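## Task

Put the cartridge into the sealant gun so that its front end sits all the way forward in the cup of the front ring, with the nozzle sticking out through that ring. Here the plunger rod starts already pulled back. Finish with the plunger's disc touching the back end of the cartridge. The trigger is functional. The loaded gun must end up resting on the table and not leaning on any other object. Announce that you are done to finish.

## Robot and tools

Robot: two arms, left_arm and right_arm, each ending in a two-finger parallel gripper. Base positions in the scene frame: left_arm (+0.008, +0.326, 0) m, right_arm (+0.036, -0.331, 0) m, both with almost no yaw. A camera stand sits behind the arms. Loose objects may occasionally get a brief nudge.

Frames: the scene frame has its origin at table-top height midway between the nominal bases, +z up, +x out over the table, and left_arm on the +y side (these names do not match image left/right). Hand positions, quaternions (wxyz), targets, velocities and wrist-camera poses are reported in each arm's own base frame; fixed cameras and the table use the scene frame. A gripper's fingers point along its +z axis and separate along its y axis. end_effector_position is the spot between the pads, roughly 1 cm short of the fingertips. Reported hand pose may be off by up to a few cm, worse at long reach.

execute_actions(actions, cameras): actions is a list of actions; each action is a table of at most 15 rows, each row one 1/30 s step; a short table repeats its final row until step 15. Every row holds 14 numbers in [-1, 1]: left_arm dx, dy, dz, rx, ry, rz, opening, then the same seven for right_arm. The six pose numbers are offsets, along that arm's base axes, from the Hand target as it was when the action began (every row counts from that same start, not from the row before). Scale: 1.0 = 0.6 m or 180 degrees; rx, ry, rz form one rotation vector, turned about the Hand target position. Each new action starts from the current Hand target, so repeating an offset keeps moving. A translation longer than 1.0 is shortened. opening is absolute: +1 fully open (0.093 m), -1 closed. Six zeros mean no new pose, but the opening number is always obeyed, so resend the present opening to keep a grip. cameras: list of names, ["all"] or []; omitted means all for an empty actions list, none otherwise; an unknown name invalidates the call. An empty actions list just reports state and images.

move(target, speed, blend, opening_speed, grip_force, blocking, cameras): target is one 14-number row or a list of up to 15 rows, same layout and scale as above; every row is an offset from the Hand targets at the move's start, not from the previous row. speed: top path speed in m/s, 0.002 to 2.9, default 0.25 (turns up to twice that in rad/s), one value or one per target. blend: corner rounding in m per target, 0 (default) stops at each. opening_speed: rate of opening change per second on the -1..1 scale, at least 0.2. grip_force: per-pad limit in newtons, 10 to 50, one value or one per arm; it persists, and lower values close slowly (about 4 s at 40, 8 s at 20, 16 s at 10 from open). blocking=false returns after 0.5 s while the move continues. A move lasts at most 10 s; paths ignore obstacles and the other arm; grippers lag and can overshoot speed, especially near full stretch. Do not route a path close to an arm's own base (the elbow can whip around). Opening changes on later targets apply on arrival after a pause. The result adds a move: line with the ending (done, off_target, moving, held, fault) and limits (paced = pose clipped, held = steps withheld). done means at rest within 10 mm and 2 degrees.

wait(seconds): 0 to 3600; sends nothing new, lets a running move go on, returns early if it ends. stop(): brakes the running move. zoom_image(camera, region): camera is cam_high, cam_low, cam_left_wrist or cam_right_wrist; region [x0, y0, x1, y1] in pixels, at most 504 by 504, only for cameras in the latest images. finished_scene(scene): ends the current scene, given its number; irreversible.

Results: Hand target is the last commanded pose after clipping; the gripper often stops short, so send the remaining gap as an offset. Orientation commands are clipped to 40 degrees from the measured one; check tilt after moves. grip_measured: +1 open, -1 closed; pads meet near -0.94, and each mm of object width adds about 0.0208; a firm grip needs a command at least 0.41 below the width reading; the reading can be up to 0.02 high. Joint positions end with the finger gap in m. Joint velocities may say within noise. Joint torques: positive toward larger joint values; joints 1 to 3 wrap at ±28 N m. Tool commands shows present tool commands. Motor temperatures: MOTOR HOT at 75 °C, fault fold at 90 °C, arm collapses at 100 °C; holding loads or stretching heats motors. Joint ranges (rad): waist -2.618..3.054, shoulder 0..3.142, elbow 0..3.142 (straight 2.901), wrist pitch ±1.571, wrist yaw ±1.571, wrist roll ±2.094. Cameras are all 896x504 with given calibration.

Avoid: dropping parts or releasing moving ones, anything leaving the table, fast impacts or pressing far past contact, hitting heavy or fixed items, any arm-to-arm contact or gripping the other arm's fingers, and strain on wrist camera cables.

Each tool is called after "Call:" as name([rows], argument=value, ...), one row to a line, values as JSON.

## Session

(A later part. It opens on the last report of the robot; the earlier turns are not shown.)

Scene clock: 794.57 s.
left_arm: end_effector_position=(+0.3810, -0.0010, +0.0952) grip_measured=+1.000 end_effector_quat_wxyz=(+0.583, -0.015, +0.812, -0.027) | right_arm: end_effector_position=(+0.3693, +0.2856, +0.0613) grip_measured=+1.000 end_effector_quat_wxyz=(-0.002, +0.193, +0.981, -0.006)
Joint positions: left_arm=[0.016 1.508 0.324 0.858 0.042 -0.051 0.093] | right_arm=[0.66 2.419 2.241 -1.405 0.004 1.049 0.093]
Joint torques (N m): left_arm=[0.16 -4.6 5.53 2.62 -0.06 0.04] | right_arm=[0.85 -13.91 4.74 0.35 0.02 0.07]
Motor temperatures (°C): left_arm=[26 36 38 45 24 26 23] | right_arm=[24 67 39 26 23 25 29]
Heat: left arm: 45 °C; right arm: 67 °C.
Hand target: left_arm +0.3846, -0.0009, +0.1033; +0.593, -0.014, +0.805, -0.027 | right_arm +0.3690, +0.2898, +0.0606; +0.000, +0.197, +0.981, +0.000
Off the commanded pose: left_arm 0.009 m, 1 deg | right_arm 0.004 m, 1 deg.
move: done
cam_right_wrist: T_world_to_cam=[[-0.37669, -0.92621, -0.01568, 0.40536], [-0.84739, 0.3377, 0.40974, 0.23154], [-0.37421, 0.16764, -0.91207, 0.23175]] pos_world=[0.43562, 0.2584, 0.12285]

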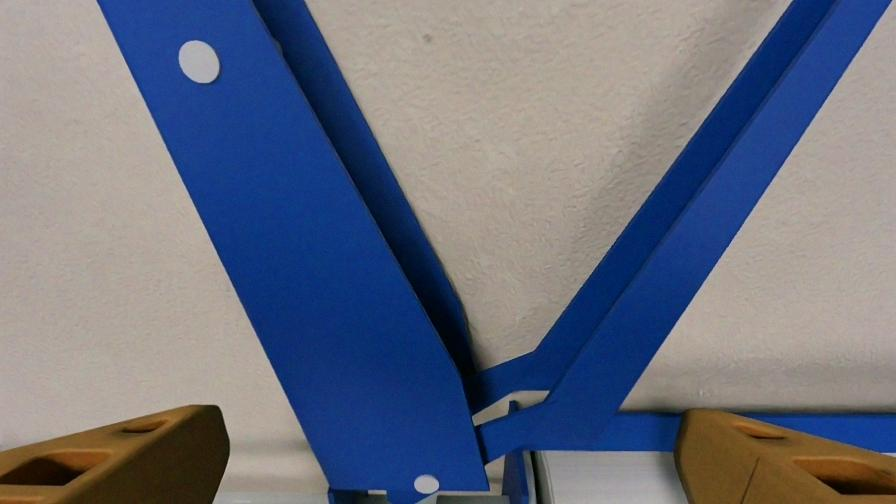

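Call:
move(target=[0,0,0,0,0,0,1, 0.002,-0.0013,-0.044,0,0,0.002,1], speed=0.08, cameras=["cam_right_wrist","cam_low"])

Scene clock: 808.30 s.
left_arm: end_effector_position=(+0.3810, -0.0010, +0.0952) grip_measured=+1.000 end_effector_quat_wxyz=(+0.583, -0.015, +0.812, -0.027) | right_arm: end_effector_position=(+0.3689, +0.2853, +0.0358) grip_measured=+1.000 end_effector_quat_wxyz=(-0.003, +0.193, +0.981, -0.007)
Joint positions: left_arm=[0.016 1.508 0.324 0.858 0.042 -0.051 0.093] | right_arm=[0.66 2.419 2.139 -1.307 0.004 1.049 0.093]
Joint torques (N m): left_arm=[0.08 -4.67 5.52 2.59 -0.03 0.04] | right_arm=[0.73 -13.79 4.77 0.4 0 -0.04]
Motor temperatures (°C): left_arm=[26 36 38 45 24 26 23] | right_arm=[24 73 38 26 23 25 29]
Heat: left arm: 45 °C; right arm: 73 °C.
Hand target: left_arm +0.3846, -0.0009, +0.1033; +0.593, -0.014, +0.805, -0.027 | right_arm +0.3703, +0.2891, +0.0343; +0.000, +0.193, +0.981, +0.000
Off the commanded pose: left_arm 0.009 m, 1 deg | right_arm 0.004 m, 1 deg.
move: done
cam_right_wrist: T_world_to_cam=[[-0.37665, -0.92626, -0.01307, 0.40453], [-0.84642, 0.33838, 0.41119, 0.24115], [-0.37644, 0.16594, -0.91146, 0.20969]] pos_world=[0.43542, 0.2583, 0.09725]
Images, in order (width x height): cam_low 896x504, cam_right_wrist 896x504.

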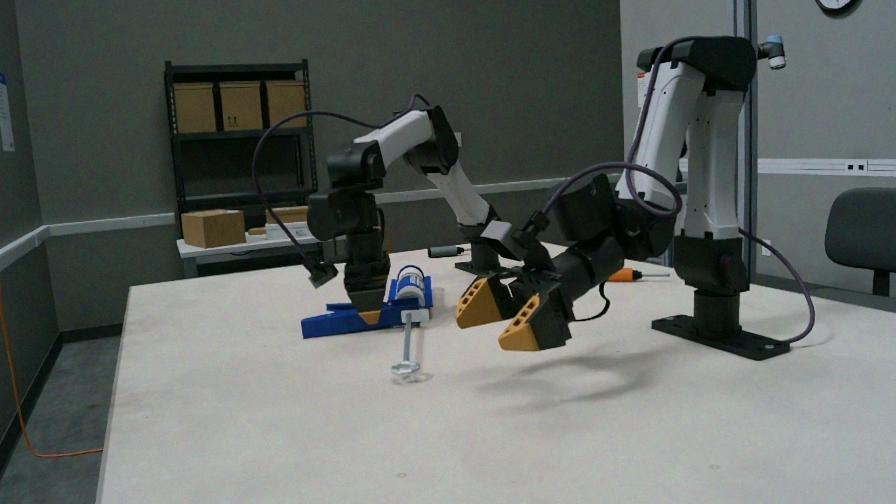

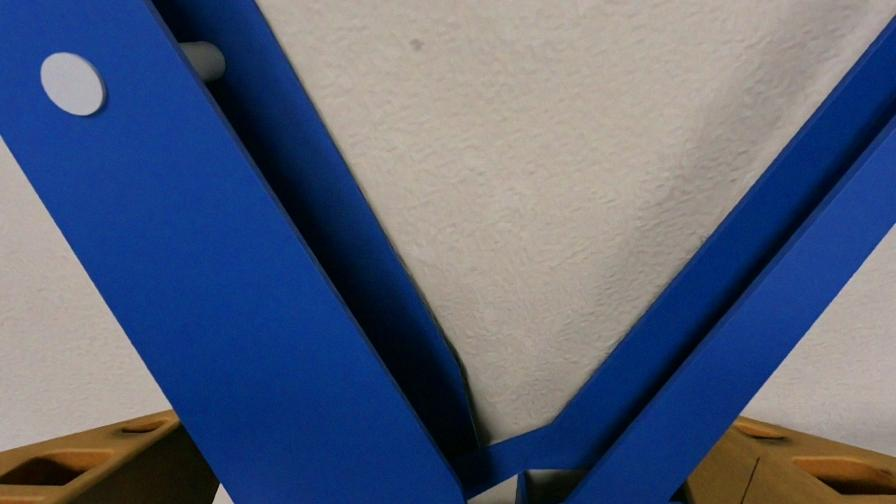

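Call:
move(target=[0,0,0,0,0,0,1, 0,0,-0.012,0,0,0,0.1], opening_speed=0.35, grip_force=50, cameras=["cam_right_wrist"])

Scene clock: 818.10 s.
left_arm: end_effector_position=(+0.3810, -0.0010, +0.0952) grip_measured=+1.000 end_effector_quat_wxyz=(+0.583, -0.015, +0.812, -0.027) | right_arm: end_effector_position=(+0.3714, +0.2849, +0.0291) grip_measured=+0.156 end_effector_quat_wxyz=(+0.004, +0.190, +0.982, -0.007)
Joint positions: left_arm=[0.016 1.508 0.324 0.858 0.042 -0.051 0.093] | right_arm=[0.66 2.419 2.113 -1.271 0.015 1.041 0.053]
Joint torques (N m): left_arm=[0.05 -4.62 5.53 2.62 -0.02 0.06] | right_arm=[0.73 -13.74 5.05 0.34 -0.13 0.05]
Motor temperatures (°C): left_arm=[26 36 38 45 24 26 23] | right_arm=[24 75 37 26 23 25 29]
Heat: left arm: 45 °C; right arm: 75 °C. Fold the right arm in close to its base, or ease its load, before you think long.
Hand target: left_arm +0.3846, -0.0009, +0.1033; +0.593, -0.014, +0.805, -0.027 | right_arm +0.3702, +0.2891, +0.0271; +0.000, +0.193, +0.981, +0.000
Off the commanded pose: left_arm 0.009 m, 1 deg | right_arm 0.005 m, 1 deg.
MOTOR HOT: joint 2 (shoulder) of the right arm reports 75 °C; the controller's stop level is 90 °C. To cool a motor, set the load down, stop pushing, or move to a pose that needs little force.
move: done
cam_right_wrist: T_world_to_cam=[[-0.36931, -0.92918, -0.01505, 0.40317], [-0.85453, 0.33319, 0.39844, 0.25111], [-0.36521, 0.16001, -0.91707, 0.2022]] pos_world=[0.43733, 0.2586, 0.09145]

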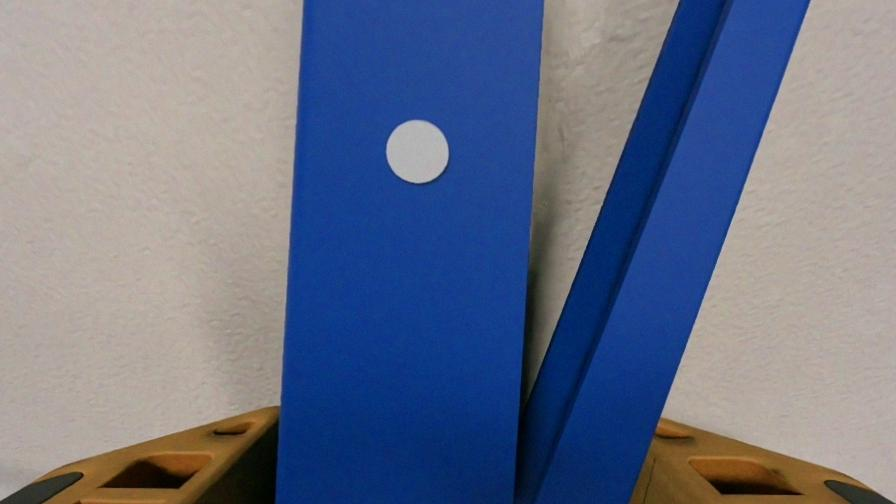

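Call:
move(target=[0,0,0,0,0,0,1, 0,0,0,0,0,0,1], opening_speed=0.6)

Call:
move(target=[0,0,0,0,0,0,1, -0.01,-0.01,0.16,0,0,0,1], speed=0.12, cameras=["cam_right_wrist","cam_high","cam_low"])

Scene clock: 824.87 s.
left_arm: end_effector_position=(+0.3810, -0.0010, +0.0952) grip_measured=+1.000 end_effector_quat_wxyz=(+0.583, -0.015, +0.812, -0.027) | right_arm: end_effector_position=(+0.3695, +0.2872, +0.0290) grip_measured=+1.000 end_effector_quat_wxyz=(-0.003, +0.190, +0.982, -0.002)
Joint positions: left_arm=[0.016 1.508 0.324 0.858 0.042 -0.051 0.093] | right_arm=[0.66 2.419 2.113 -1.272 -0.002 1.043 0.093]
Joint torques (N m): left_arm=[-0.01 -4.62 5.55 2.63 -0.04 0.05] | right_arm=[0.62 -13.7 4.98 0.33 0.03 0.03]
Motor temperatures (°C): left_arm=[26 36 38 45 24 26 23] | right_arm=[24 77 37 26 23 25 29]
Heat: left arm: 45 °C; right arm: 77 °C. Fold the right arm in close to its base, or ease its load, before you think long.
Hand target: left_arm +0.3846, -0.0009, +0.1033; +0.593, -0.014, +0.805, -0.027 | right_arm +0.3702, +0.2891, +0.0271; +0.000, +0.193, +0.981, +0.000
Off the commanded pose: left_arm 0.009 m, 1 deg | right_arm 0.003 m, 1 deg.
MOTOR HOT: still on. Joint 2 (shoulder) of the right arm reports 77 °C.
move: done

Scene clock: 826.33 s.
left_arm: end_effector_position=(+0.3810, -0.0010, +0.0952) grip_measured=+1.000 end_effector_quat_wxyz=(+0.583, -0.015, +0.812, -0.027) | right_arm: end_effector_position=(+0.3616, +0.2811, +0.0945) grip_measured=+1.000 end_effector_quat_wxyz=(-0.010, +0.190, +0.982, -0.010)
Joint positions: left_arm=[0.016 1.508 0.324 0.858 0.042 -0.051 0.093] | right_arm=[0.66 2.413 2.362 -1.548 -0.002 1.043 0.093]
Joint torques (N m): left_arm=[0.12 -4.67 5.5 2.61 -0.06 0.07] | right_arm=[0.42 -18 7.43 0.07 0.08 0.04]
Motor temperatures (°C): left_arm=[26 36 38 45 24 26 23] | right_arm=[24 78 37 26 23 25 29]
Heat: left arm: 45 °C; right arm: 78 °C. Fold the right arm in close to its base, or ease its load, before you think long.
Hand target: left_arm +0.3846, -0.0009, +0.1033; +0.593, -0.014, +0.805, -0.027 | right_arm +0.3643, +0.2831, +0.1231; +0.000, +0.193, +0.981, +0.000
Off the commanded pose: left_arm 0.009 m, 1 deg | right_arm 0.029 m, 2 deg.
MOTOR HOT: still on. Joint 2 (shoulder) of the right arm reports 78 °C.
joint sent to its limit (right arm) — joint 4 (wrist pitch), lower limit. The joint targets still meet the commanded pose.
move: off_target (right_arm)
cam_right_wrist: T_world_to_cam=[[-0.37133, -0.92849, -0.00548, 0.39658], [-0.8429, 0.33461, 0.42137, 0.21112], [-0.3894, 0.16109, -0.90687, 0.26679]] pos_world=[0.42911, 0.2546, 0.15516]
Images, in order (width x height): cam_high 896x504, cam_low 896x504, cam_right_wrist 896x504.

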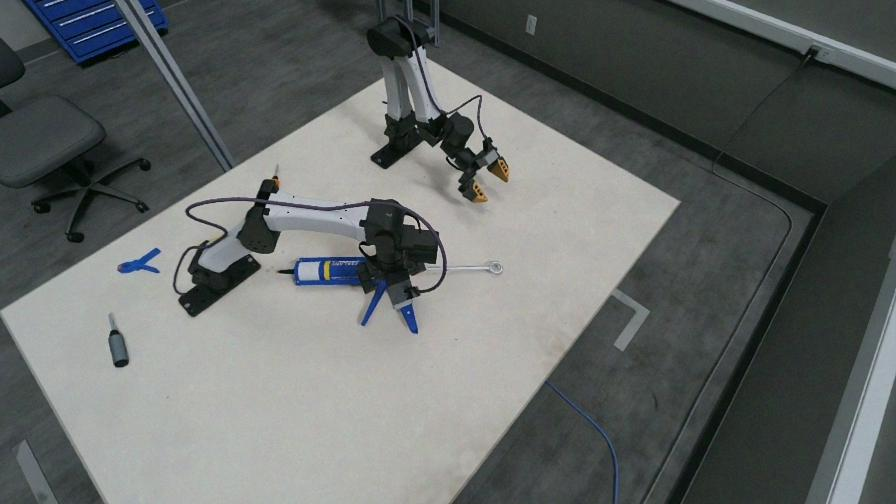

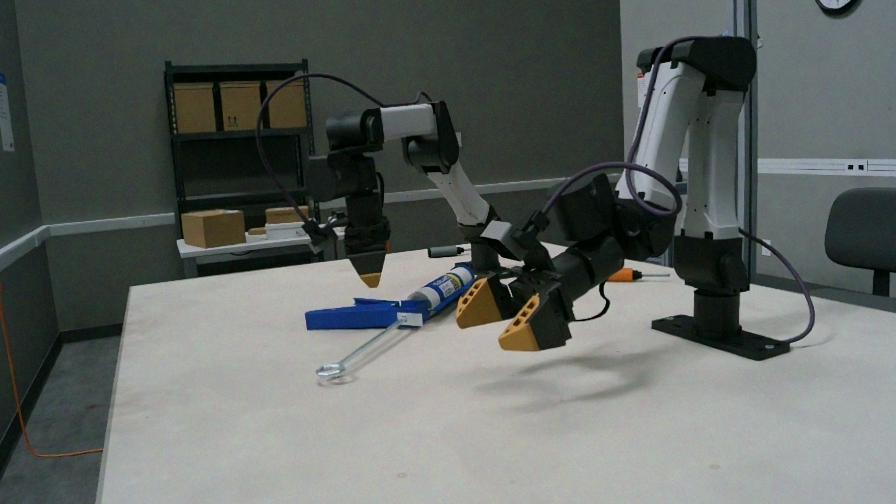

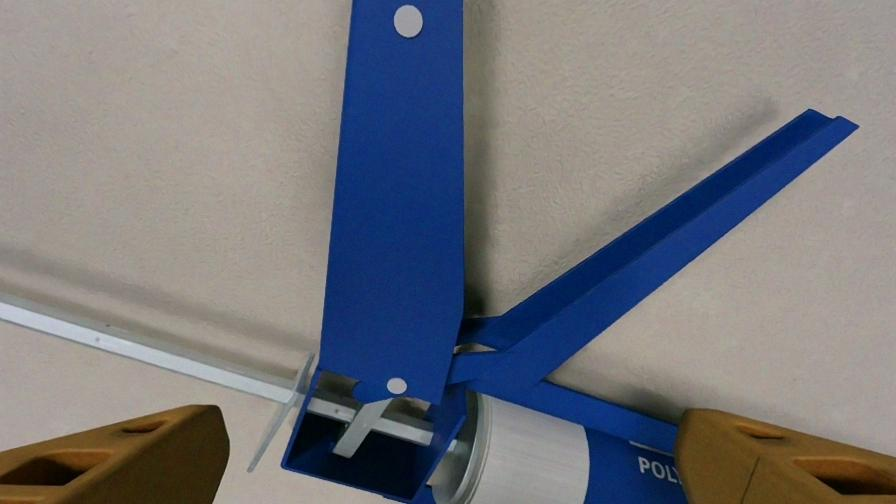

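Call:
move([
  [0,0,0,0,0,0,1, -0.107,-0.305,0.015,0,0,0,1],
  [0,0,0,0,0,0,1, -0.19,-0.672,-0.02,0,0,0,1],
], speed=0.18, blend=[0.03,0], cameras=["cam_high","cam_low"])

Call:
zoom_image(camera="cam_high", region=[265, 220, 505, 345])

Call:
zoom_image(camera="cam_high", region=[250, 230, 330, 310])

Call:
zoom_image(camera="cam_high", region=[330, 240, 410, 310])

Scene clock: 841.40 s.
left_arm: end_effector_position=(+0.3810, -0.0010, +0.0952) grip_measured=+1.000 end_effector_quat_wxyz=(+0.583, -0.015, +0.812, -0.027) | right_arm: end_effector_position=(+0.2453, -0.1171, +0.1094) grip_measured=+1.000 end_effector_quat_wxyz=(-0.013, +0.196, +0.981, -0.001)
Joint positions: left_arm=[0.016 1.508 0.324 0.858 0.042 -0.051 0.093] | right_arm=[-0.44 1.596 1.254 -1.253 0.008 -0.046 0.093]
Joint torques (N m): left_arm=[0.17 -4.68 5.53 2.62 -0.04 0.05] | right_arm=[-0.27 -7.1 6.01 0.43 -0.08 -0.17]
Motor temperatures (°C): left_arm=[26 36 38 45 24 26 23] | right_arm=[24 83 37 26 23 25 29]
Heat: left arm: 45 °C; right arm: 83 °C. Fold the right arm in close to its base, or ease its load, before you think long.
Hand target: left_arm +0.3846, -0.0009, +0.1033; +0.593, -0.014, +0.805, -0.027 | right_arm +0.2501, -0.1200, +0.1110; +0.000, +0.193, +0.981, +0.000
Off the commanded pose: left_arm 0.009 m, 1 deg | right_arm 0.006 m, 2 deg.
MOTOR HOT: still on. Joint 2 (shoulder) of the right arm reports 83 °C.
move: done

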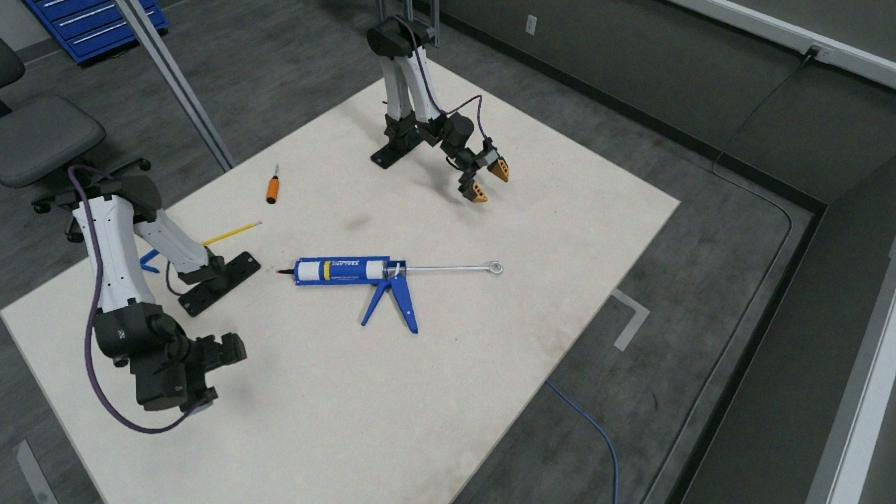

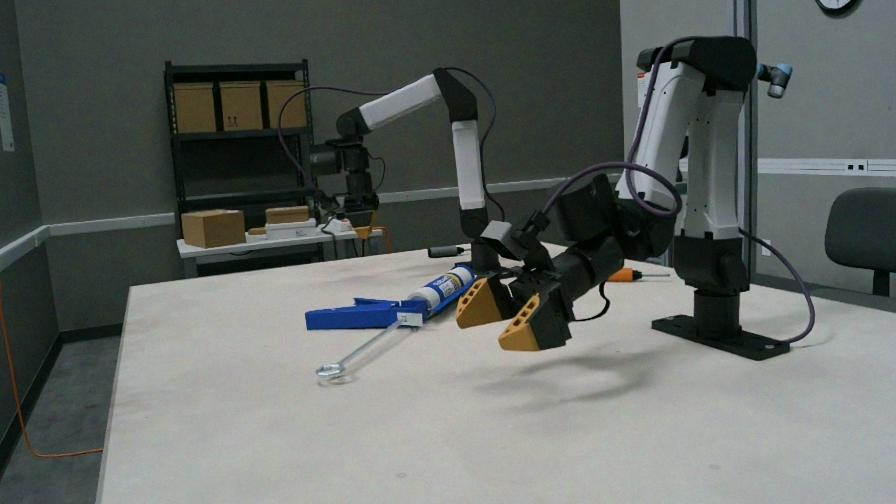

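Scaled by 2.100 from the camera's image (finer frame: 1280x720).

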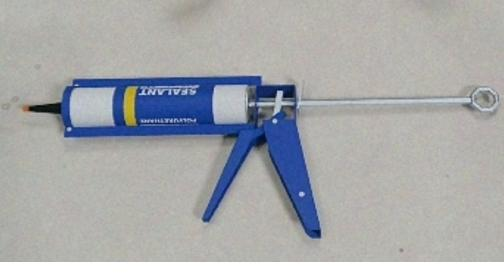

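Scaled by 6.300 from the camera's image (finer frame: 1280x720).

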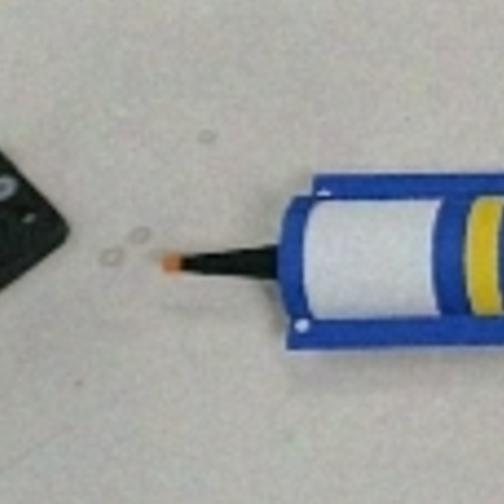

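Scaled by 6.300 from the camera's image (finer frame: 1280x720).

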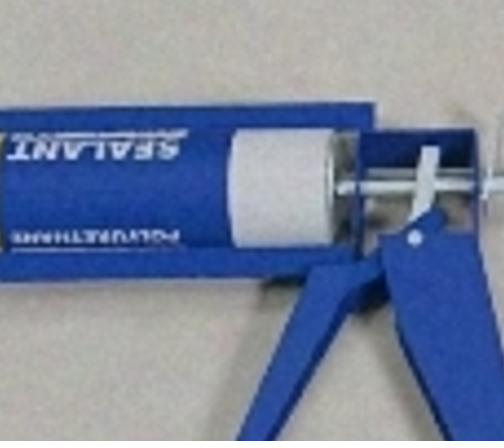

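Call:
wait(seconds=10)

Scene clock: 880.03 s.
left_arm: end_effector_position=(+0.3810, -0.0010, +0.0952) grip_measured=+1.000 end_effector_quat_wxyz=(+0.583, -0.015, +0.812, -0.027) | right_arm: end_effector_position=(+0.2453, -0.1171, +0.1094) grip_measured=+1.000 end_effector_quat_wxyz=(-0.013, +0.196, +0.981, -0.001)
Joint positions: left_arm=[0.016 1.508 0.324 0.858 0.042 -0.051 0.093] | right_arm=[-0.44 1.596 1.254 -1.253 0.008 -0.047 0.093]
Joint torques (N m): left_arm=[0.27 -4.59 5.61 2.61 -0.04 0.03] | right_arm=[-0.14 -7.12 5.91 0.44 -0.11 -0.18]
Motor temperatures (°C): left_arm=[26 36 38 46 24 26 23] | right_arm=[24 60 38 26 23 25 28]
Heat: left arm: 46 °C; right arm: 60 °C.
Hand target: left_arm +0.3846, -0.0009, +0.1033; +0.593, -0.014, +0.805, -0.027 | right_arm +0.2501, -0.1200, +0.1110; +0.000, +0.193, +0.981, +0.000
Tool commands: left_gripper/opening=+1.0 right_gripper/opening=+1.0
Off the commanded pose: left_arm 0.009 m, 1 deg | right_arm 0.006 m, 2 deg.
MOTOR HOT: cleared for the motors of the right arm.
wait: 10.00 s; at rest from the start

Call:
wait(seconds=10)

Call:
wait(seconds=10)

Call:
move([
  [0,0,0,0,0,0,1, 0.07,0.35,0.04,0,0,-0.06,1],
  [0,0,0,0,0,0,1, 0.1868,0.6698,0.01,0,0,-0.1263,1],
  [0,0,0,0,0,0,1, 0.1868,0.6698,-0.08,0,0,-0.1263,1],
], speed=0.18, blend=[0.03,0.01,0], cameras=["cam_right_wrist"])

Scene clock: 895.50 s.
left_arm: end_effector_position=(+0.3810, -0.0010, +0.0952) grip_measured=+1.000 end_effector_quat_wxyz=(+0.583, -0.015, +0.812, -0.027) | right_arm: end_effector_position=(+0.2453, -0.1171, +0.1094) grip_measured=+1.000 end_effector_quat_wxyz=(-0.013, +0.196, +0.981, -0.001)
Joint positions: left_arm=[0.016 1.508 0.324 0.858 0.042 -0.051 0.093] | right_arm=[-0.44 1.596 1.254 -1.253 0.008 -0.047 0.093]
Joint torques (N m): left_arm=[0.08 -4.63 5.46 2.61 -0.05 0] | right_arm=[-0.27 -7.06 5.94 0.44 -0.11 -0.21]
Motor temperatures (°C): left_arm=[26 36 38 46 24 26 23] | right_arm=[24 56 38 26 23 25 28]
Heat: left arm: 46 °C; right arm: 56 °C.
Hand target: left_arm +0.3846, -0.0009, +0.1033; +0.593, -0.014, +0.805, -0.027 | right_arm +0.2501, -0.1200, +0.1110; +0.000, +0.193, +0.981, +0.000
Tool commands: left_gripper/opening=+1.0 right_gripper/opening=+1.0
Off the commanded pose: left_arm 0.009 m, 1 deg | right_arm 0.006 m, 2 deg.
wait: 10.00 s; at rest from the start

Scene clock: 905.50 s.
left_arm: end_effector_position=(+0.3810, -0.0010, +0.0952) grip_measured=+1.000 end_effector_quat_wxyz=(+0.583, -0.015, +0.812, -0.027) | right_arm: end_effector_position=(+0.2453, -0.1171, +0.1094) grip_measured=+1.000 end_effector_quat_wxyz=(-0.013, +0.196, +0.981, -0.001)
Joint positions: left_arm=[0.016 1.508 0.324 0.858 0.042 -0.051 0.093] | right_arm=[-0.44 1.596 1.254 -1.253 0.008 -0.047 0.093]
Joint torques (N m): left_arm=[0.14 -4.68 5.55 2.59 -0.02 0.05] | right_arm=[-0.16 -6.97 5.94 0.43 -0.1 -0.18]
Heat: left arm: 46 °C; right arm: 54 °C.
Hand target: left_arm +0.3846, -0.0009, +0.1033; +0.593, -0.014, +0.805, -0.027 | right_arm +0.2501, -0.1200, +0.1110; +0.000, +0.193, +0.981, +0.000
Tool commands: left_gripper/opening=+1.0 right_gripper/opening=+1.0
Off the commanded pose: left_arm 0.009 m, 1 deg | right_arm 0.006 m, 2 deg.
wait: 10.00 s; at rest by 0.17 s

Scene clock: 908.93 s.
left_arm: end_effector_position=(+0.3810, -0.0010, +0.0952) grip_measured=+1.000 end_effector_quat_wxyz=(+0.583, -0.015, +0.812, -0.027) | right_arm: end_effector_position=(+0.3598, +0.2815, +0.0694) grip_measured=+1.000 end_effector_quat_wxyz=(-0.002, +0.377, +0.926, +0.002)
Joint positions: left_arm=[0.016 1.508 0.324 0.858 0.042 -0.051 0.093] | right_arm=[0.662 2.345 2.142 -1.367 -0.006 1.434 0.093]
Joint torques (N m): left_arm=[0.2 -4.75 5.67 2.62 -0.02 0.05] | right_arm=[0.35 -12.38 5.11 0.31 0.11 0.1]
Motor temperatures (°C): left_arm=[26 35 38 46 24 26 23] | right_arm=[24 55 38 26 23 25 28]
Heat: left arm: 46 °C; right arm: 55 °C.
Hand target: left_arm +0.3846, -0.0009, +0.1033; +0.593, -0.014, +0.805, -0.027 | right_arm +0.3622, +0.2819, +0.0631; +0.000, +0.383, +0.924, +0.000
Off the commanded pose: left_arm 0.009 m, 1 deg | right_arm 0.007 m, 1 deg.
move: done
cam_right_wrist: T_world_to_cam=[[-0.69559, -0.71779, -0.03038, 0.45525], [-0.66279, 0.62482, 0.41268, 0.07405], [-0.27724, 0.3072, -0.91037, 0.16201]] pos_world=[0.41067, 0.23073, 0.13076]

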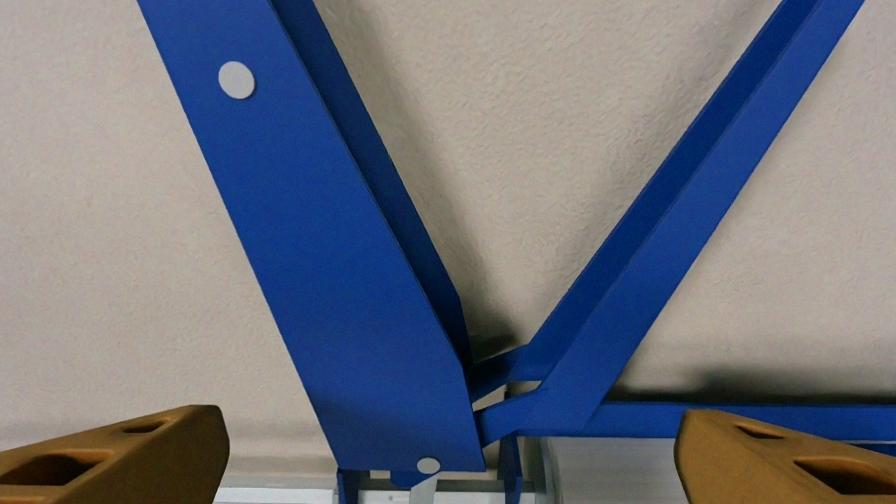

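Call:
move(target=[0,0,0,0,0,0,1, -0.001,-0.001,-0.0585,0,0,0,1], speed=0.1, grip_force=[50, 22])

Call:
move(target=[0,0,0,0,0,0,1, 0,0,0,0,0,0,0.1], opening_speed=0.35, cameras=["cam_right_wrist"])

Scene clock: 923.13 s.
left_arm: end_effector_position=(+0.3810, -0.0010, +0.0952) grip_measured=+1.000 end_effector_quat_wxyz=(+0.583, -0.015, +0.812, -0.027) | right_arm: end_effector_position=(+0.3579, +0.2801, +0.0366) grip_measured=+1.000 end_effector_quat_wxyz=(-0.004, +0.377, +0.926, -0.001)
Joint positions: left_arm=[0.016 1.508 0.324 0.858 0.042 -0.051 0.093] | right_arm=[0.662 2.345 2.012 -1.243 -0.006 1.435 0.093]
Joint torques (N m): left_arm=[0.05 -4.81 5.6 2.61 -0.04 0.06] | right_arm=[0.38 -12.03 4.92 0.49 0.12 0.09]
Motor temperatures (°C): left_arm=[26 35 38 46 24 26 23] | right_arm=[24 57 37 26 23 25 28]
Heat: left arm: 46 °C; right arm: 57 °C.
Hand target: left_arm +0.3846, -0.0009, +0.1033; +0.593, -0.014, +0.805, -0.027 | right_arm +0.3615, +0.2813, +0.0279; +0.000, +0.383, +0.924, +0.000
Off the commanded pose: left_arm 0.009 m, 1 deg | right_arm 0.009 m, 1 deg.
grip_force (N): 50, 22
move: done

Scene clock: 925.93 s.
left_arm: end_effector_position=(+0.3810, -0.0010, +0.0952) grip_measured=+1.000 end_effector_quat_wxyz=(+0.583, -0.015, +0.812, -0.027) | right_arm: end_effector_position=(+0.3594, +0.2795, +0.0363) grip_measured=+0.653 end_effector_quat_wxyz=(+0.000, +0.377, +0.926, -0.001)
Joint positions: left_arm=[0.016 1.508 0.324 0.858 0.042 -0.051 0.093] | right_arm=[0.662 2.345 2.011 -1.238 0.002 1.436 0.077]
Joint torques (N m): left_arm=[0.08 -4.57 5.52 2.62 -0.05 0.03] | right_arm=[0.36 -11.95 5.01 0.42 0.07 0.05]
Motor temperatures (°C): left_arm=[26 35 38 46 24 26 23] | right_arm=[24 58 37 26 23 25 28]
Heat: left arm: 46 °C; right arm: 58 °C.
Hand target: left_arm +0.3846, -0.0009, +0.1033; +0.593, -0.014, +0.805, -0.027 | right_arm +0.3616, +0.2813, +0.0279; +0.000, +0.383, +0.924, +0.000
Off the commanded pose: left_arm 0.009 m, 1 deg | right_arm 0.009 m, 1 deg.
grip_force (N): 50, 22
move: done
cam_right_wrist: T_world_to_cam=[[-0.69664, -0.71693, -0.02658, 0.45248], [-0.66294, 0.62913, 0.40584, 0.0878], [-0.27424, 0.30035, -0.91356, 0.13328]] pos_world=[0.40997, 0.22913, 0.09815]

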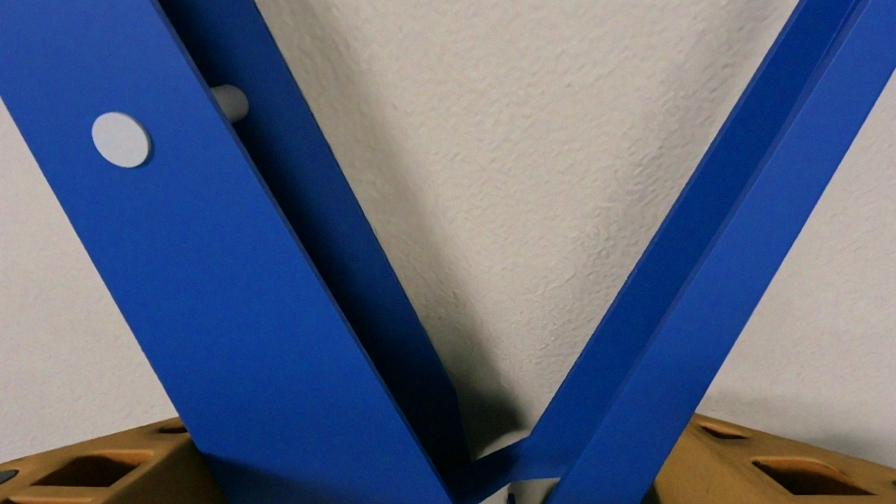

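Call:
move(target=[0,0,0,0,0,0,1, 0,0,0,0,0,0,0.1], opening_speed=0.35, grip_force=[50, 35], cameras=["cam_right_wrist"])

Scene clock: 930.73 s.
left_arm: end_effector_position=(+0.3810, -0.0010, +0.0952) grip_measured=+1.000 end_effector_quat_wxyz=(+0.583, -0.015, +0.812, -0.027) | right_arm: end_effector_position=(+0.3596, +0.2794, +0.0363) grip_measured=+0.599 end_effector_quat_wxyz=(+0.001, +0.377, +0.926, -0.001)
Joint positions: left_arm=[0.016 1.508 0.324 0.858 0.042 -0.051 0.093] | right_arm=[0.662 2.345 2.011 -1.238 0.003 1.436 0.074]
Joint torques (N m): left_arm=[0.06 -4.67 5.6 2.63 -0.07 0.04] | right_arm=[0.36 -11.93 4.98 0.44 0.01 0.09]
Motor temperatures (°C): left_arm=[26 35 38 46 24 26 23] | right_arm=[24 58 37 26 23 25 28]
Heat: left arm: 46 °C; right arm: 58 °C.
Hand target: left_arm +0.3846, -0.0009, +0.1033; +0.593, -0.014, +0.805, -0.027 | right_arm +0.3616, +0.2813, +0.0279; +0.000, +0.383, +0.924, +0.000
Off the commanded pose: left_arm 0.009 m, 1 deg | right_arm 0.009 m, 1 deg.
grip_force (N): 50, 35
move: done
cam_right_wrist: T_world_to_cam=[[-0.69663, -0.71693, -0.02679, 0.45264], [-0.66332, 0.62942, 0.40477, 0.08813], [-0.27333, 0.29974, -0.91403, 0.13315]] pos_world=[0.41017, 0.22913, 0.09815]

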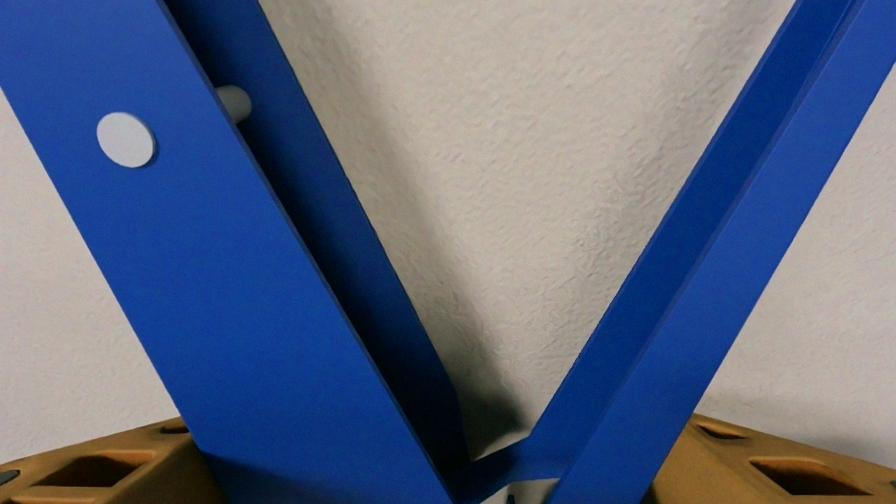

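Call:
move(target=[0,0,0,0,0,0,1, 0,0,0,0,0,0,1], opening_speed=0.6, grip_force=[50, 50])

Call:
move([
  [0,0,0,0,0,0,1, -0.005,-0.005,0.15,0,0,0,1],
  [0,0,0,0,0,0,1, -0.10,-0.305,0.17,0,0,0.06,1],
  [0,0,0,0,0,0,1, -0.183,-0.672,0.12,0,0,0.126,1],
], speed=0.18, blend=[0.02,0.03,0], cameras=["cam_high","cam_low"])

Call:
zoom_image(camera="cam_high", region=[250, 230, 330, 310])

Call:
zoom_image(camera="cam_high", region=[330, 240, 410, 310])

Call:
zoom_image(camera="cam_low", region=[300, 250, 500, 390])

Scene clock: 943.40 s.
left_arm: end_effector_position=(+0.3810, -0.0010, +0.0952) grip_measured=+1.000 end_effector_quat_wxyz=(+0.583, -0.015, +0.812, -0.027) | right_arm: end_effector_position=(+0.3587, +0.2806, +0.0363) grip_measured=+1.000 end_effector_quat_wxyz=(-0.002, +0.378, +0.926, +0.001)
Joint positions: left_arm=[0.016 1.508 0.324 0.858 0.042 -0.051 0.093] | right_arm=[0.662 2.345 2.011 -1.238 -0.005 1.438 0.093]
Joint torques (N m): left_arm=[0.23 -4.68 5.48 2.61 -0.05 0.04] | right_arm=[0.46 -11.92 5 0.43 0.13 0.05]
Motor temperatures (°C): left_arm=[26 35 38 46 24 26 23] | right_arm=[24 60 37 26 23 25 28]
Heat: left arm: 46 °C; right arm: 60 °C.
Hand target: left_arm +0.3846, -0.0009, +0.1033; +0.593, -0.014, +0.805, -0.027 | right_arm +0.3616, +0.2813, +0.0279; +0.000, +0.383, +0.924, +0.000
Off the commanded pose: left_arm 0.009 m, 1 deg | right_arm 0.009 m, 1 deg.
move: done

Scene clock: 947.17 s.
left_arm: end_effector_position=(+0.3810, -0.0010, +0.0952) grip_measured=+1.000 end_effector_quat_wxyz=(+0.583, -0.015, +0.812, -0.027) | right_arm: end_effector_position=(+0.2477, -0.1197, +0.0997) grip_measured=+1.000 end_effector_quat_wxyz=(-0.010, +0.196, +0.981, -0.003)
Joint positions: left_arm=[0.016 1.508 0.324 0.858 0.042 -0.051 0.093] | right_arm=[-0.443 1.608 1.228 -1.209 0.011 -0.049 0.093]
Joint torques (N m): left_arm=[0.13 -4.66 5.5 2.6 -0.06 0.06] | right_arm=[-0.27 -7.01 5.53 0.44 -0.14 -0.22]
Motor temperatures (°C): left_arm=[26 35 38 46 24 26 23] | right_arm=[24 61 37 26 23 25 28]
Heat: left arm: 46 °C; right arm: 61 °C.
Hand target: left_arm +0.3846, -0.0009, +0.1033; +0.593, -0.014, +0.805, -0.027 | right_arm +0.2518, -0.1219, +0.0999; +0.000, +0.194, +0.981, +0.000
Off the commanded pose: left_arm 0.009 m, 1 deg | right_arm 0.005 m, 1 deg.
move: done

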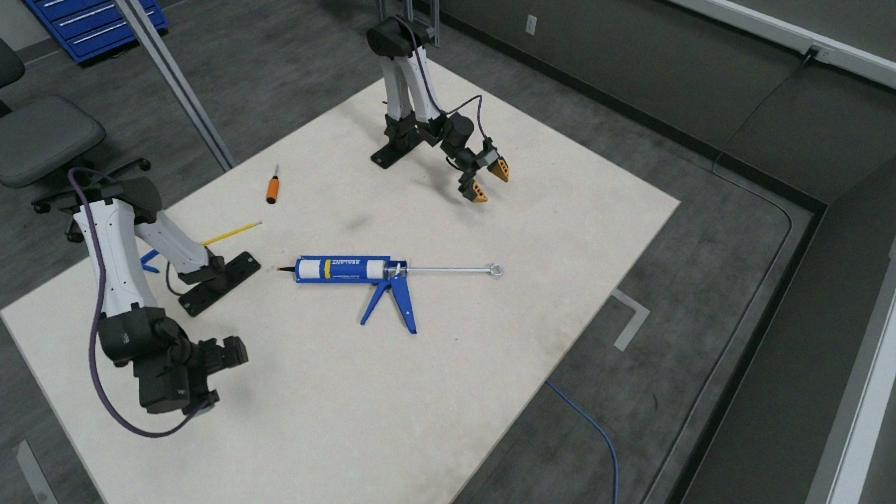

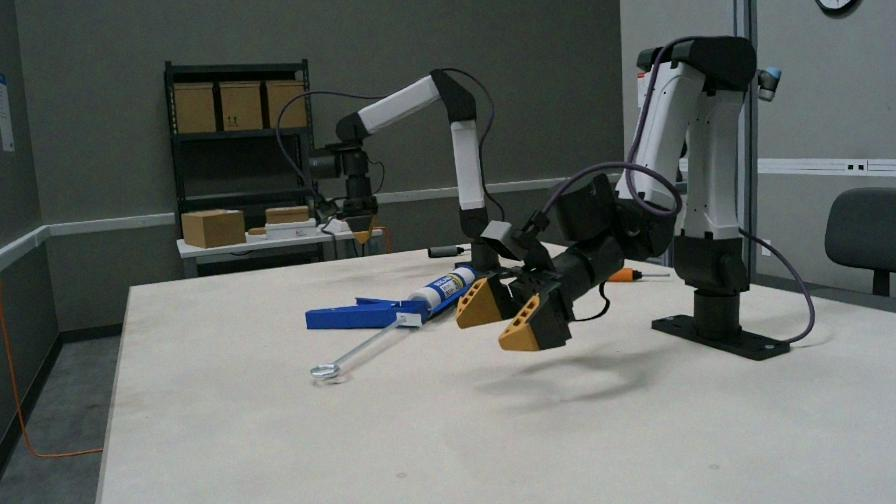

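Scaled by 6.300 from the camera's image (finer frame: 1280x720).

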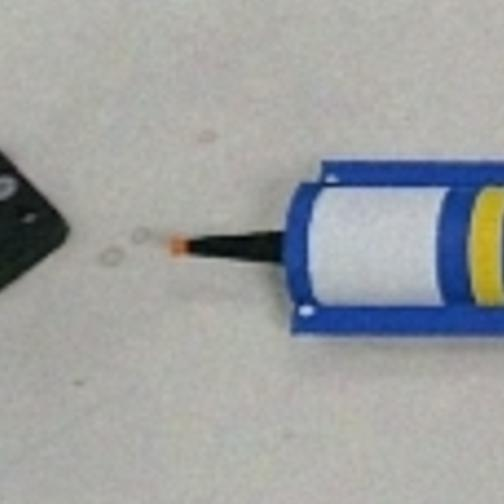

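Scaled by 6.300 from the camera's image (finer frame: 1280x720).

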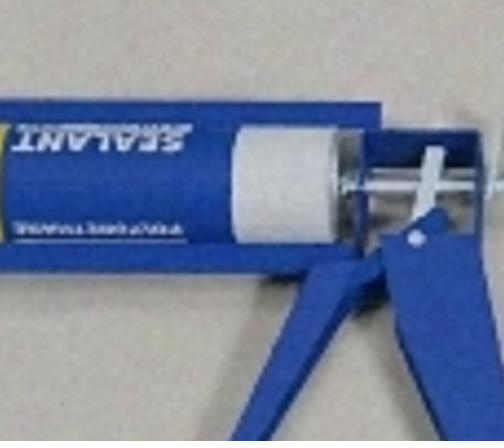

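Scaled by 2.520 from the camera's image (finer frame: 1280x720).

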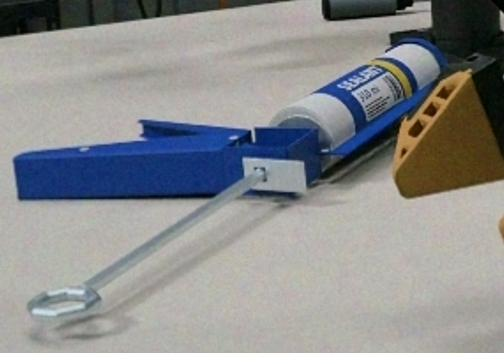

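Call:
move([
  [0,0,0,0,0,0,1, 0,0,0.13,0,0,0,1],
  [0,0,0,0,0,0,1, -0.05,0.42,0.15,0,0,0,1],
], speed=0.18, blend=[0.03,0], cameras=["cam_right_wrist"])

Scene clock: 972.33 s.
left_arm: end_effector_position=(+0.3810, -0.0010, +0.0952) grip_measured=+1.000 end_effector_quat_wxyz=(+0.583, -0.015, +0.812, -0.027) | right_arm: end_effector_position=(+0.2182, +0.1276, +0.1857) grip_measured=+1.000 end_effector_quat_wxyz=(-0.006, +0.191, +0.982, +0.001)
Joint positions: left_arm=[0.016 1.508 0.324 0.858 0.042 -0.051 0.093] | right_arm=[0.524 1.524 1.487 -1.542 -0.008 0.908 0.093]
Joint torques (N m): left_arm=[0.29 -4.74 5.55 2.61 -0.03 0.02] | right_arm=[0.92 -5.12 8.03 0.16 0.12 0.05]
Motor temperatures (°C): left_arm=[26 35 38 46 24 26 23] | right_arm=[24 55 36 26 23 25 28]
Heat: left arm: 46 °C; right arm: 55 °C.
Hand target: left_arm +0.3846, -0.0009, +0.1033; +0.593, -0.014, +0.805, -0.027 | right_arm +0.2217, +0.1301, +0.1899; +0.000, +0.194, +0.981, +0.000
Off the commanded pose: left_arm 0.009 m, 1 deg | right_arm 0.006 m, 1 deg.
move: done
cam_right_wrist: T_world_to_cam=[[-0.3726, -0.92759, -0.02732, 0.20548], [-0.84743, 0.32811, 0.41737, 0.10575], [-0.37819, 0.17866, -0.90833, 0.31397]] pos_world=[0.28491, 0.09981, 0.24666]

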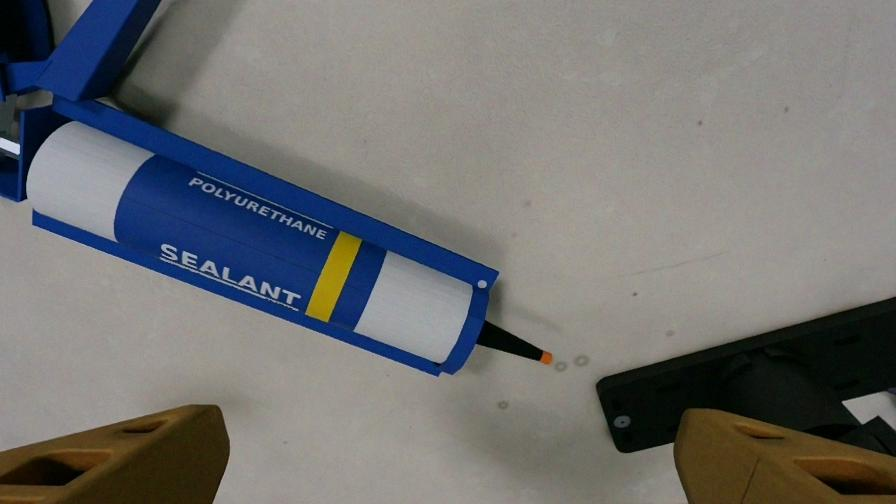

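Call:
zoom_image(camera="cam_right_wrist", region=[400, 240, 580, 400])

Call:
zoom_image(camera="cam_right_wrist", region=[0, 80, 160, 240])

Scaled by 2.800 from the camera's image (finer frame: 1280x720).

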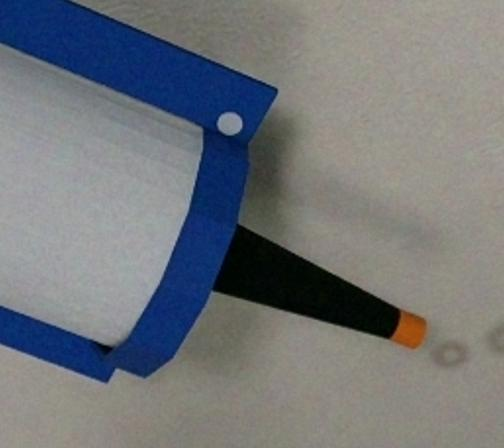

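Scaled by 3.150 from the camera's image (finer frame: 1280x720).

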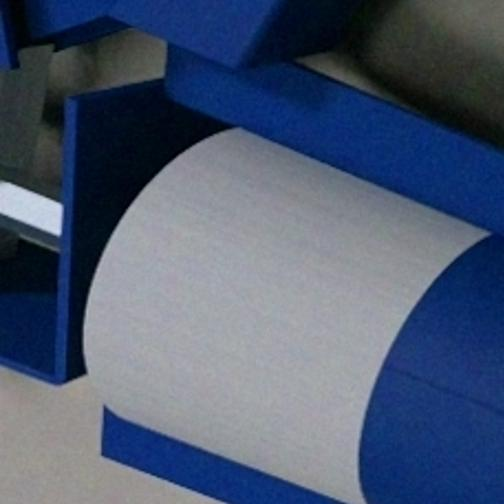

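Call:
move(target=[0,0,0,0,0,0,1, 0.1555,0.3177,-0.058,0,0,-0.1263,1], speed=0.2, cameras=["cam_right_wrist"])

Call:
zoom_image(camera="cam_right_wrist", region=[330, 160, 570, 340])

Scene clock: 1145.97 s.
left_arm: end_effector_position=(+0.3810, -0.0010, +0.0952) grip_measured=+1.000 end_effector_quat_wxyz=(+0.583, -0.015, +0.812, -0.027) | right_arm: end_effector_position=(+0.3125, +0.3188, +0.1544) grip_measured=+1.000 end_effector_quat_wxyz=(+0.013, +0.377, +0.925, +0.042)
Joint positions: left_arm=[0.016 1.508 0.324 0.858 0.042 -0.051 0.093] | right_arm=[0.793 2.243 2.308 -1.547 -0.007 1.567 0.093]
Joint torques (N m): left_arm=[0.1 -4.62 5.59 2.63 -0.02 0.03] | right_arm=[0.49 -11.17 7.83 0.27 0.13 0.1]
Motor temperatures (°C): left_arm=[26 35 38 46 24 26 23] | right_arm=[24 42 40 26 23 25 27]
Heat: left arm: 46 °C; right arm: 42 °C.
Hand target: left_arm +0.3846, -0.0009, +0.1033; +0.593, -0.014, +0.805, -0.027 | right_arm +0.3151, +0.3207, +0.1552; +0.000, +0.383, +0.924, +0.000
Off the commanded pose: left_arm 0.009 m, 1 deg | right_arm 0.003 m, 5 deg.
joint sent to its limit (right arm) — joint 4 (wrist pitch), lower limit. The joint targets are off in orientation, not in position.
move: off_target (right_arm)
cam_right_wrist: T_world_to_cam=[[-0.69284, -0.71158, -0.11672, 0.4622], [-0.68598, 0.60054, 0.41083, -0.00034], [-0.22224, 0.36471, -0.90421, 0.17826]] pos_world=[0.35961, 0.26408, 0.21527]

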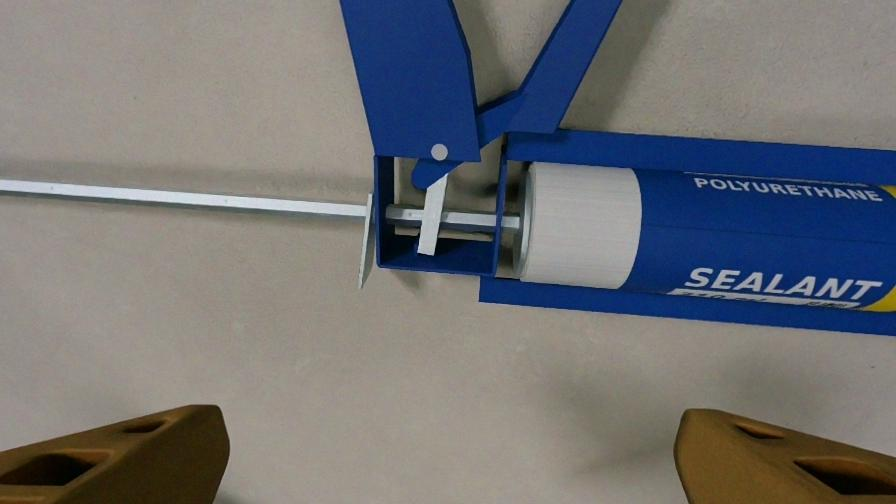

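Scaled by 2.100 from the camera's image (finer frame: 1280x720).

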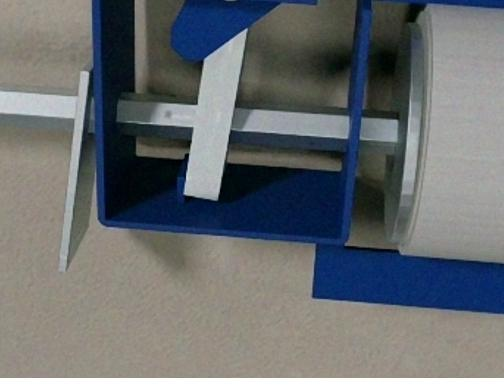

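Call:
move([
  [0,0,0,0,0,0,1, 0.0775,-0.0657,-0.10,0,0,0,1],
  [0,0,0,0,0,0,1, 0.0775,-0.0657,-0.212,0,0,0,1],
], speed=0.12, cameras=["cam_right_wrist"])

Scene clock: 1186.03 s.
left_arm: end_effector_position=(+0.3810, -0.0010, +0.0952) grip_measured=+1.000 end_effector_quat_wxyz=(+0.583, -0.015, +0.812, -0.027) | right_arm: end_effector_position=(+0.3562, +0.2807, +0.0341) grip_measured=+1.000 end_effector_quat_wxyz=(-0.007, +0.386, +0.923, -0.004)
Joint positions: left_arm=[0.016 1.508 0.324 0.858 0.042 -0.051 0.093] | right_arm=[0.664 2.351 2.012 -1.246 -0.008 1.456 0.093]
Joint torques (N m): left_arm=[0.08 -4.63 5.67 2.63 -0.04 0.03] | right_arm=[0.2 -12.48 4.72 0.51 0.15 -0.16]
Motor temperatures (°C): left_arm=[26 35 38 46 24 26 23] | right_arm=[24 51 43 26 23 25 27]
Heat: left arm: 46 °C; right arm: 51 °C.
Hand target: left_arm +0.3846, -0.0009, +0.1033; +0.593, -0.014, +0.805, -0.027 | right_arm +0.3616, +0.2813, +0.0279; +0.000, +0.383, +0.924, +0.000
Off the commanded pose: left_arm 0.009 m, 1 deg | right_arm 0.008 m, 1 deg.
move: done
cam_right_wrist: T_world_to_cam=[[-0.70976, -0.70426, -0.01604, 0.45174], [-0.64519, 0.64075, 0.41615, 0.0759], [-0.28279, 0.30572, -0.90916, 0.13143]] pos_world=[0.40676, 0.22933, 0.09516]

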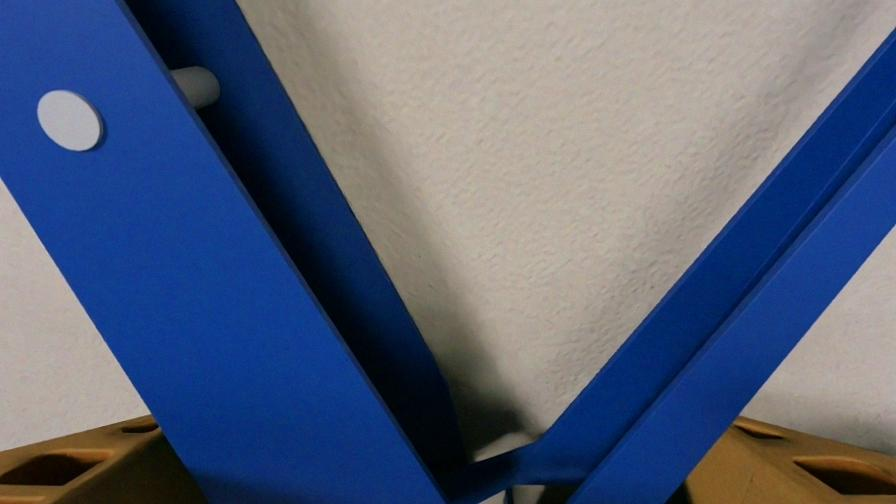

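Call:
move(target=[0,0,0,0,0,0,1, 0,0,0,0,0,0,0.25], opening_speed=0.3, cameras=["cam_right_wrist"])

Scene clock: 1197.67 s.
left_arm: end_effector_position=(+0.3810, -0.0010, +0.0952) grip_measured=+1.000 end_effector_quat_wxyz=(+0.583, -0.015, +0.812, -0.027) | right_arm: end_effector_position=(+0.3588, +0.2801, +0.0338) grip_measured=+0.514 end_effector_quat_wxyz=(+0.000, +0.379, +0.926, -0.004)
Joint positions: left_arm=[0.016 1.508 0.324 0.858 0.042 -0.051 0.093] | right_arm=[0.664 2.351 2.011 -1.238 0.005 1.441 0.07]
Joint torques (N m): left_arm=[0.13 -4.79 5.57 2.62 -0.03 0.04] | right_arm=[0.01 -12.55 4.94 0.42 -0.03 0.02]
Motor temperatures (°C): left_arm=[26 35 38 46 24 26 23] | right_arm=[24 56 41 26 23 25 27]
Heat: left arm: 46 °C; right arm: 56 °C.
Hand target: left_arm +0.3846, -0.0009, +0.1033; +0.593, -0.014, +0.805, -0.027 | right_arm +0.3616, +0.2813, +0.0279; +0.001, +0.383, +0.924, +0.000
Off the commanded pose: left_arm 0.009 m, 1 deg | right_arm 0.007 m, 1 deg.
move: done
cam_right_wrist: T_world_to_cam=[[-0.69833, -0.71544, -0.02171, 0.45245], [-0.6607, 0.63264, 0.40405, 0.08645], [-0.27534, 0.2965, -0.91448, 0.13216]] pos_world=[0.40947, 0.22983, 0.09575]

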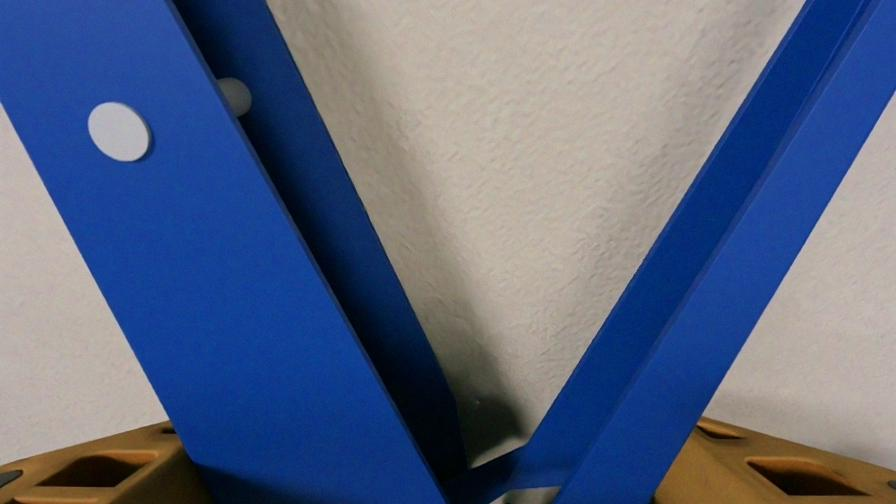

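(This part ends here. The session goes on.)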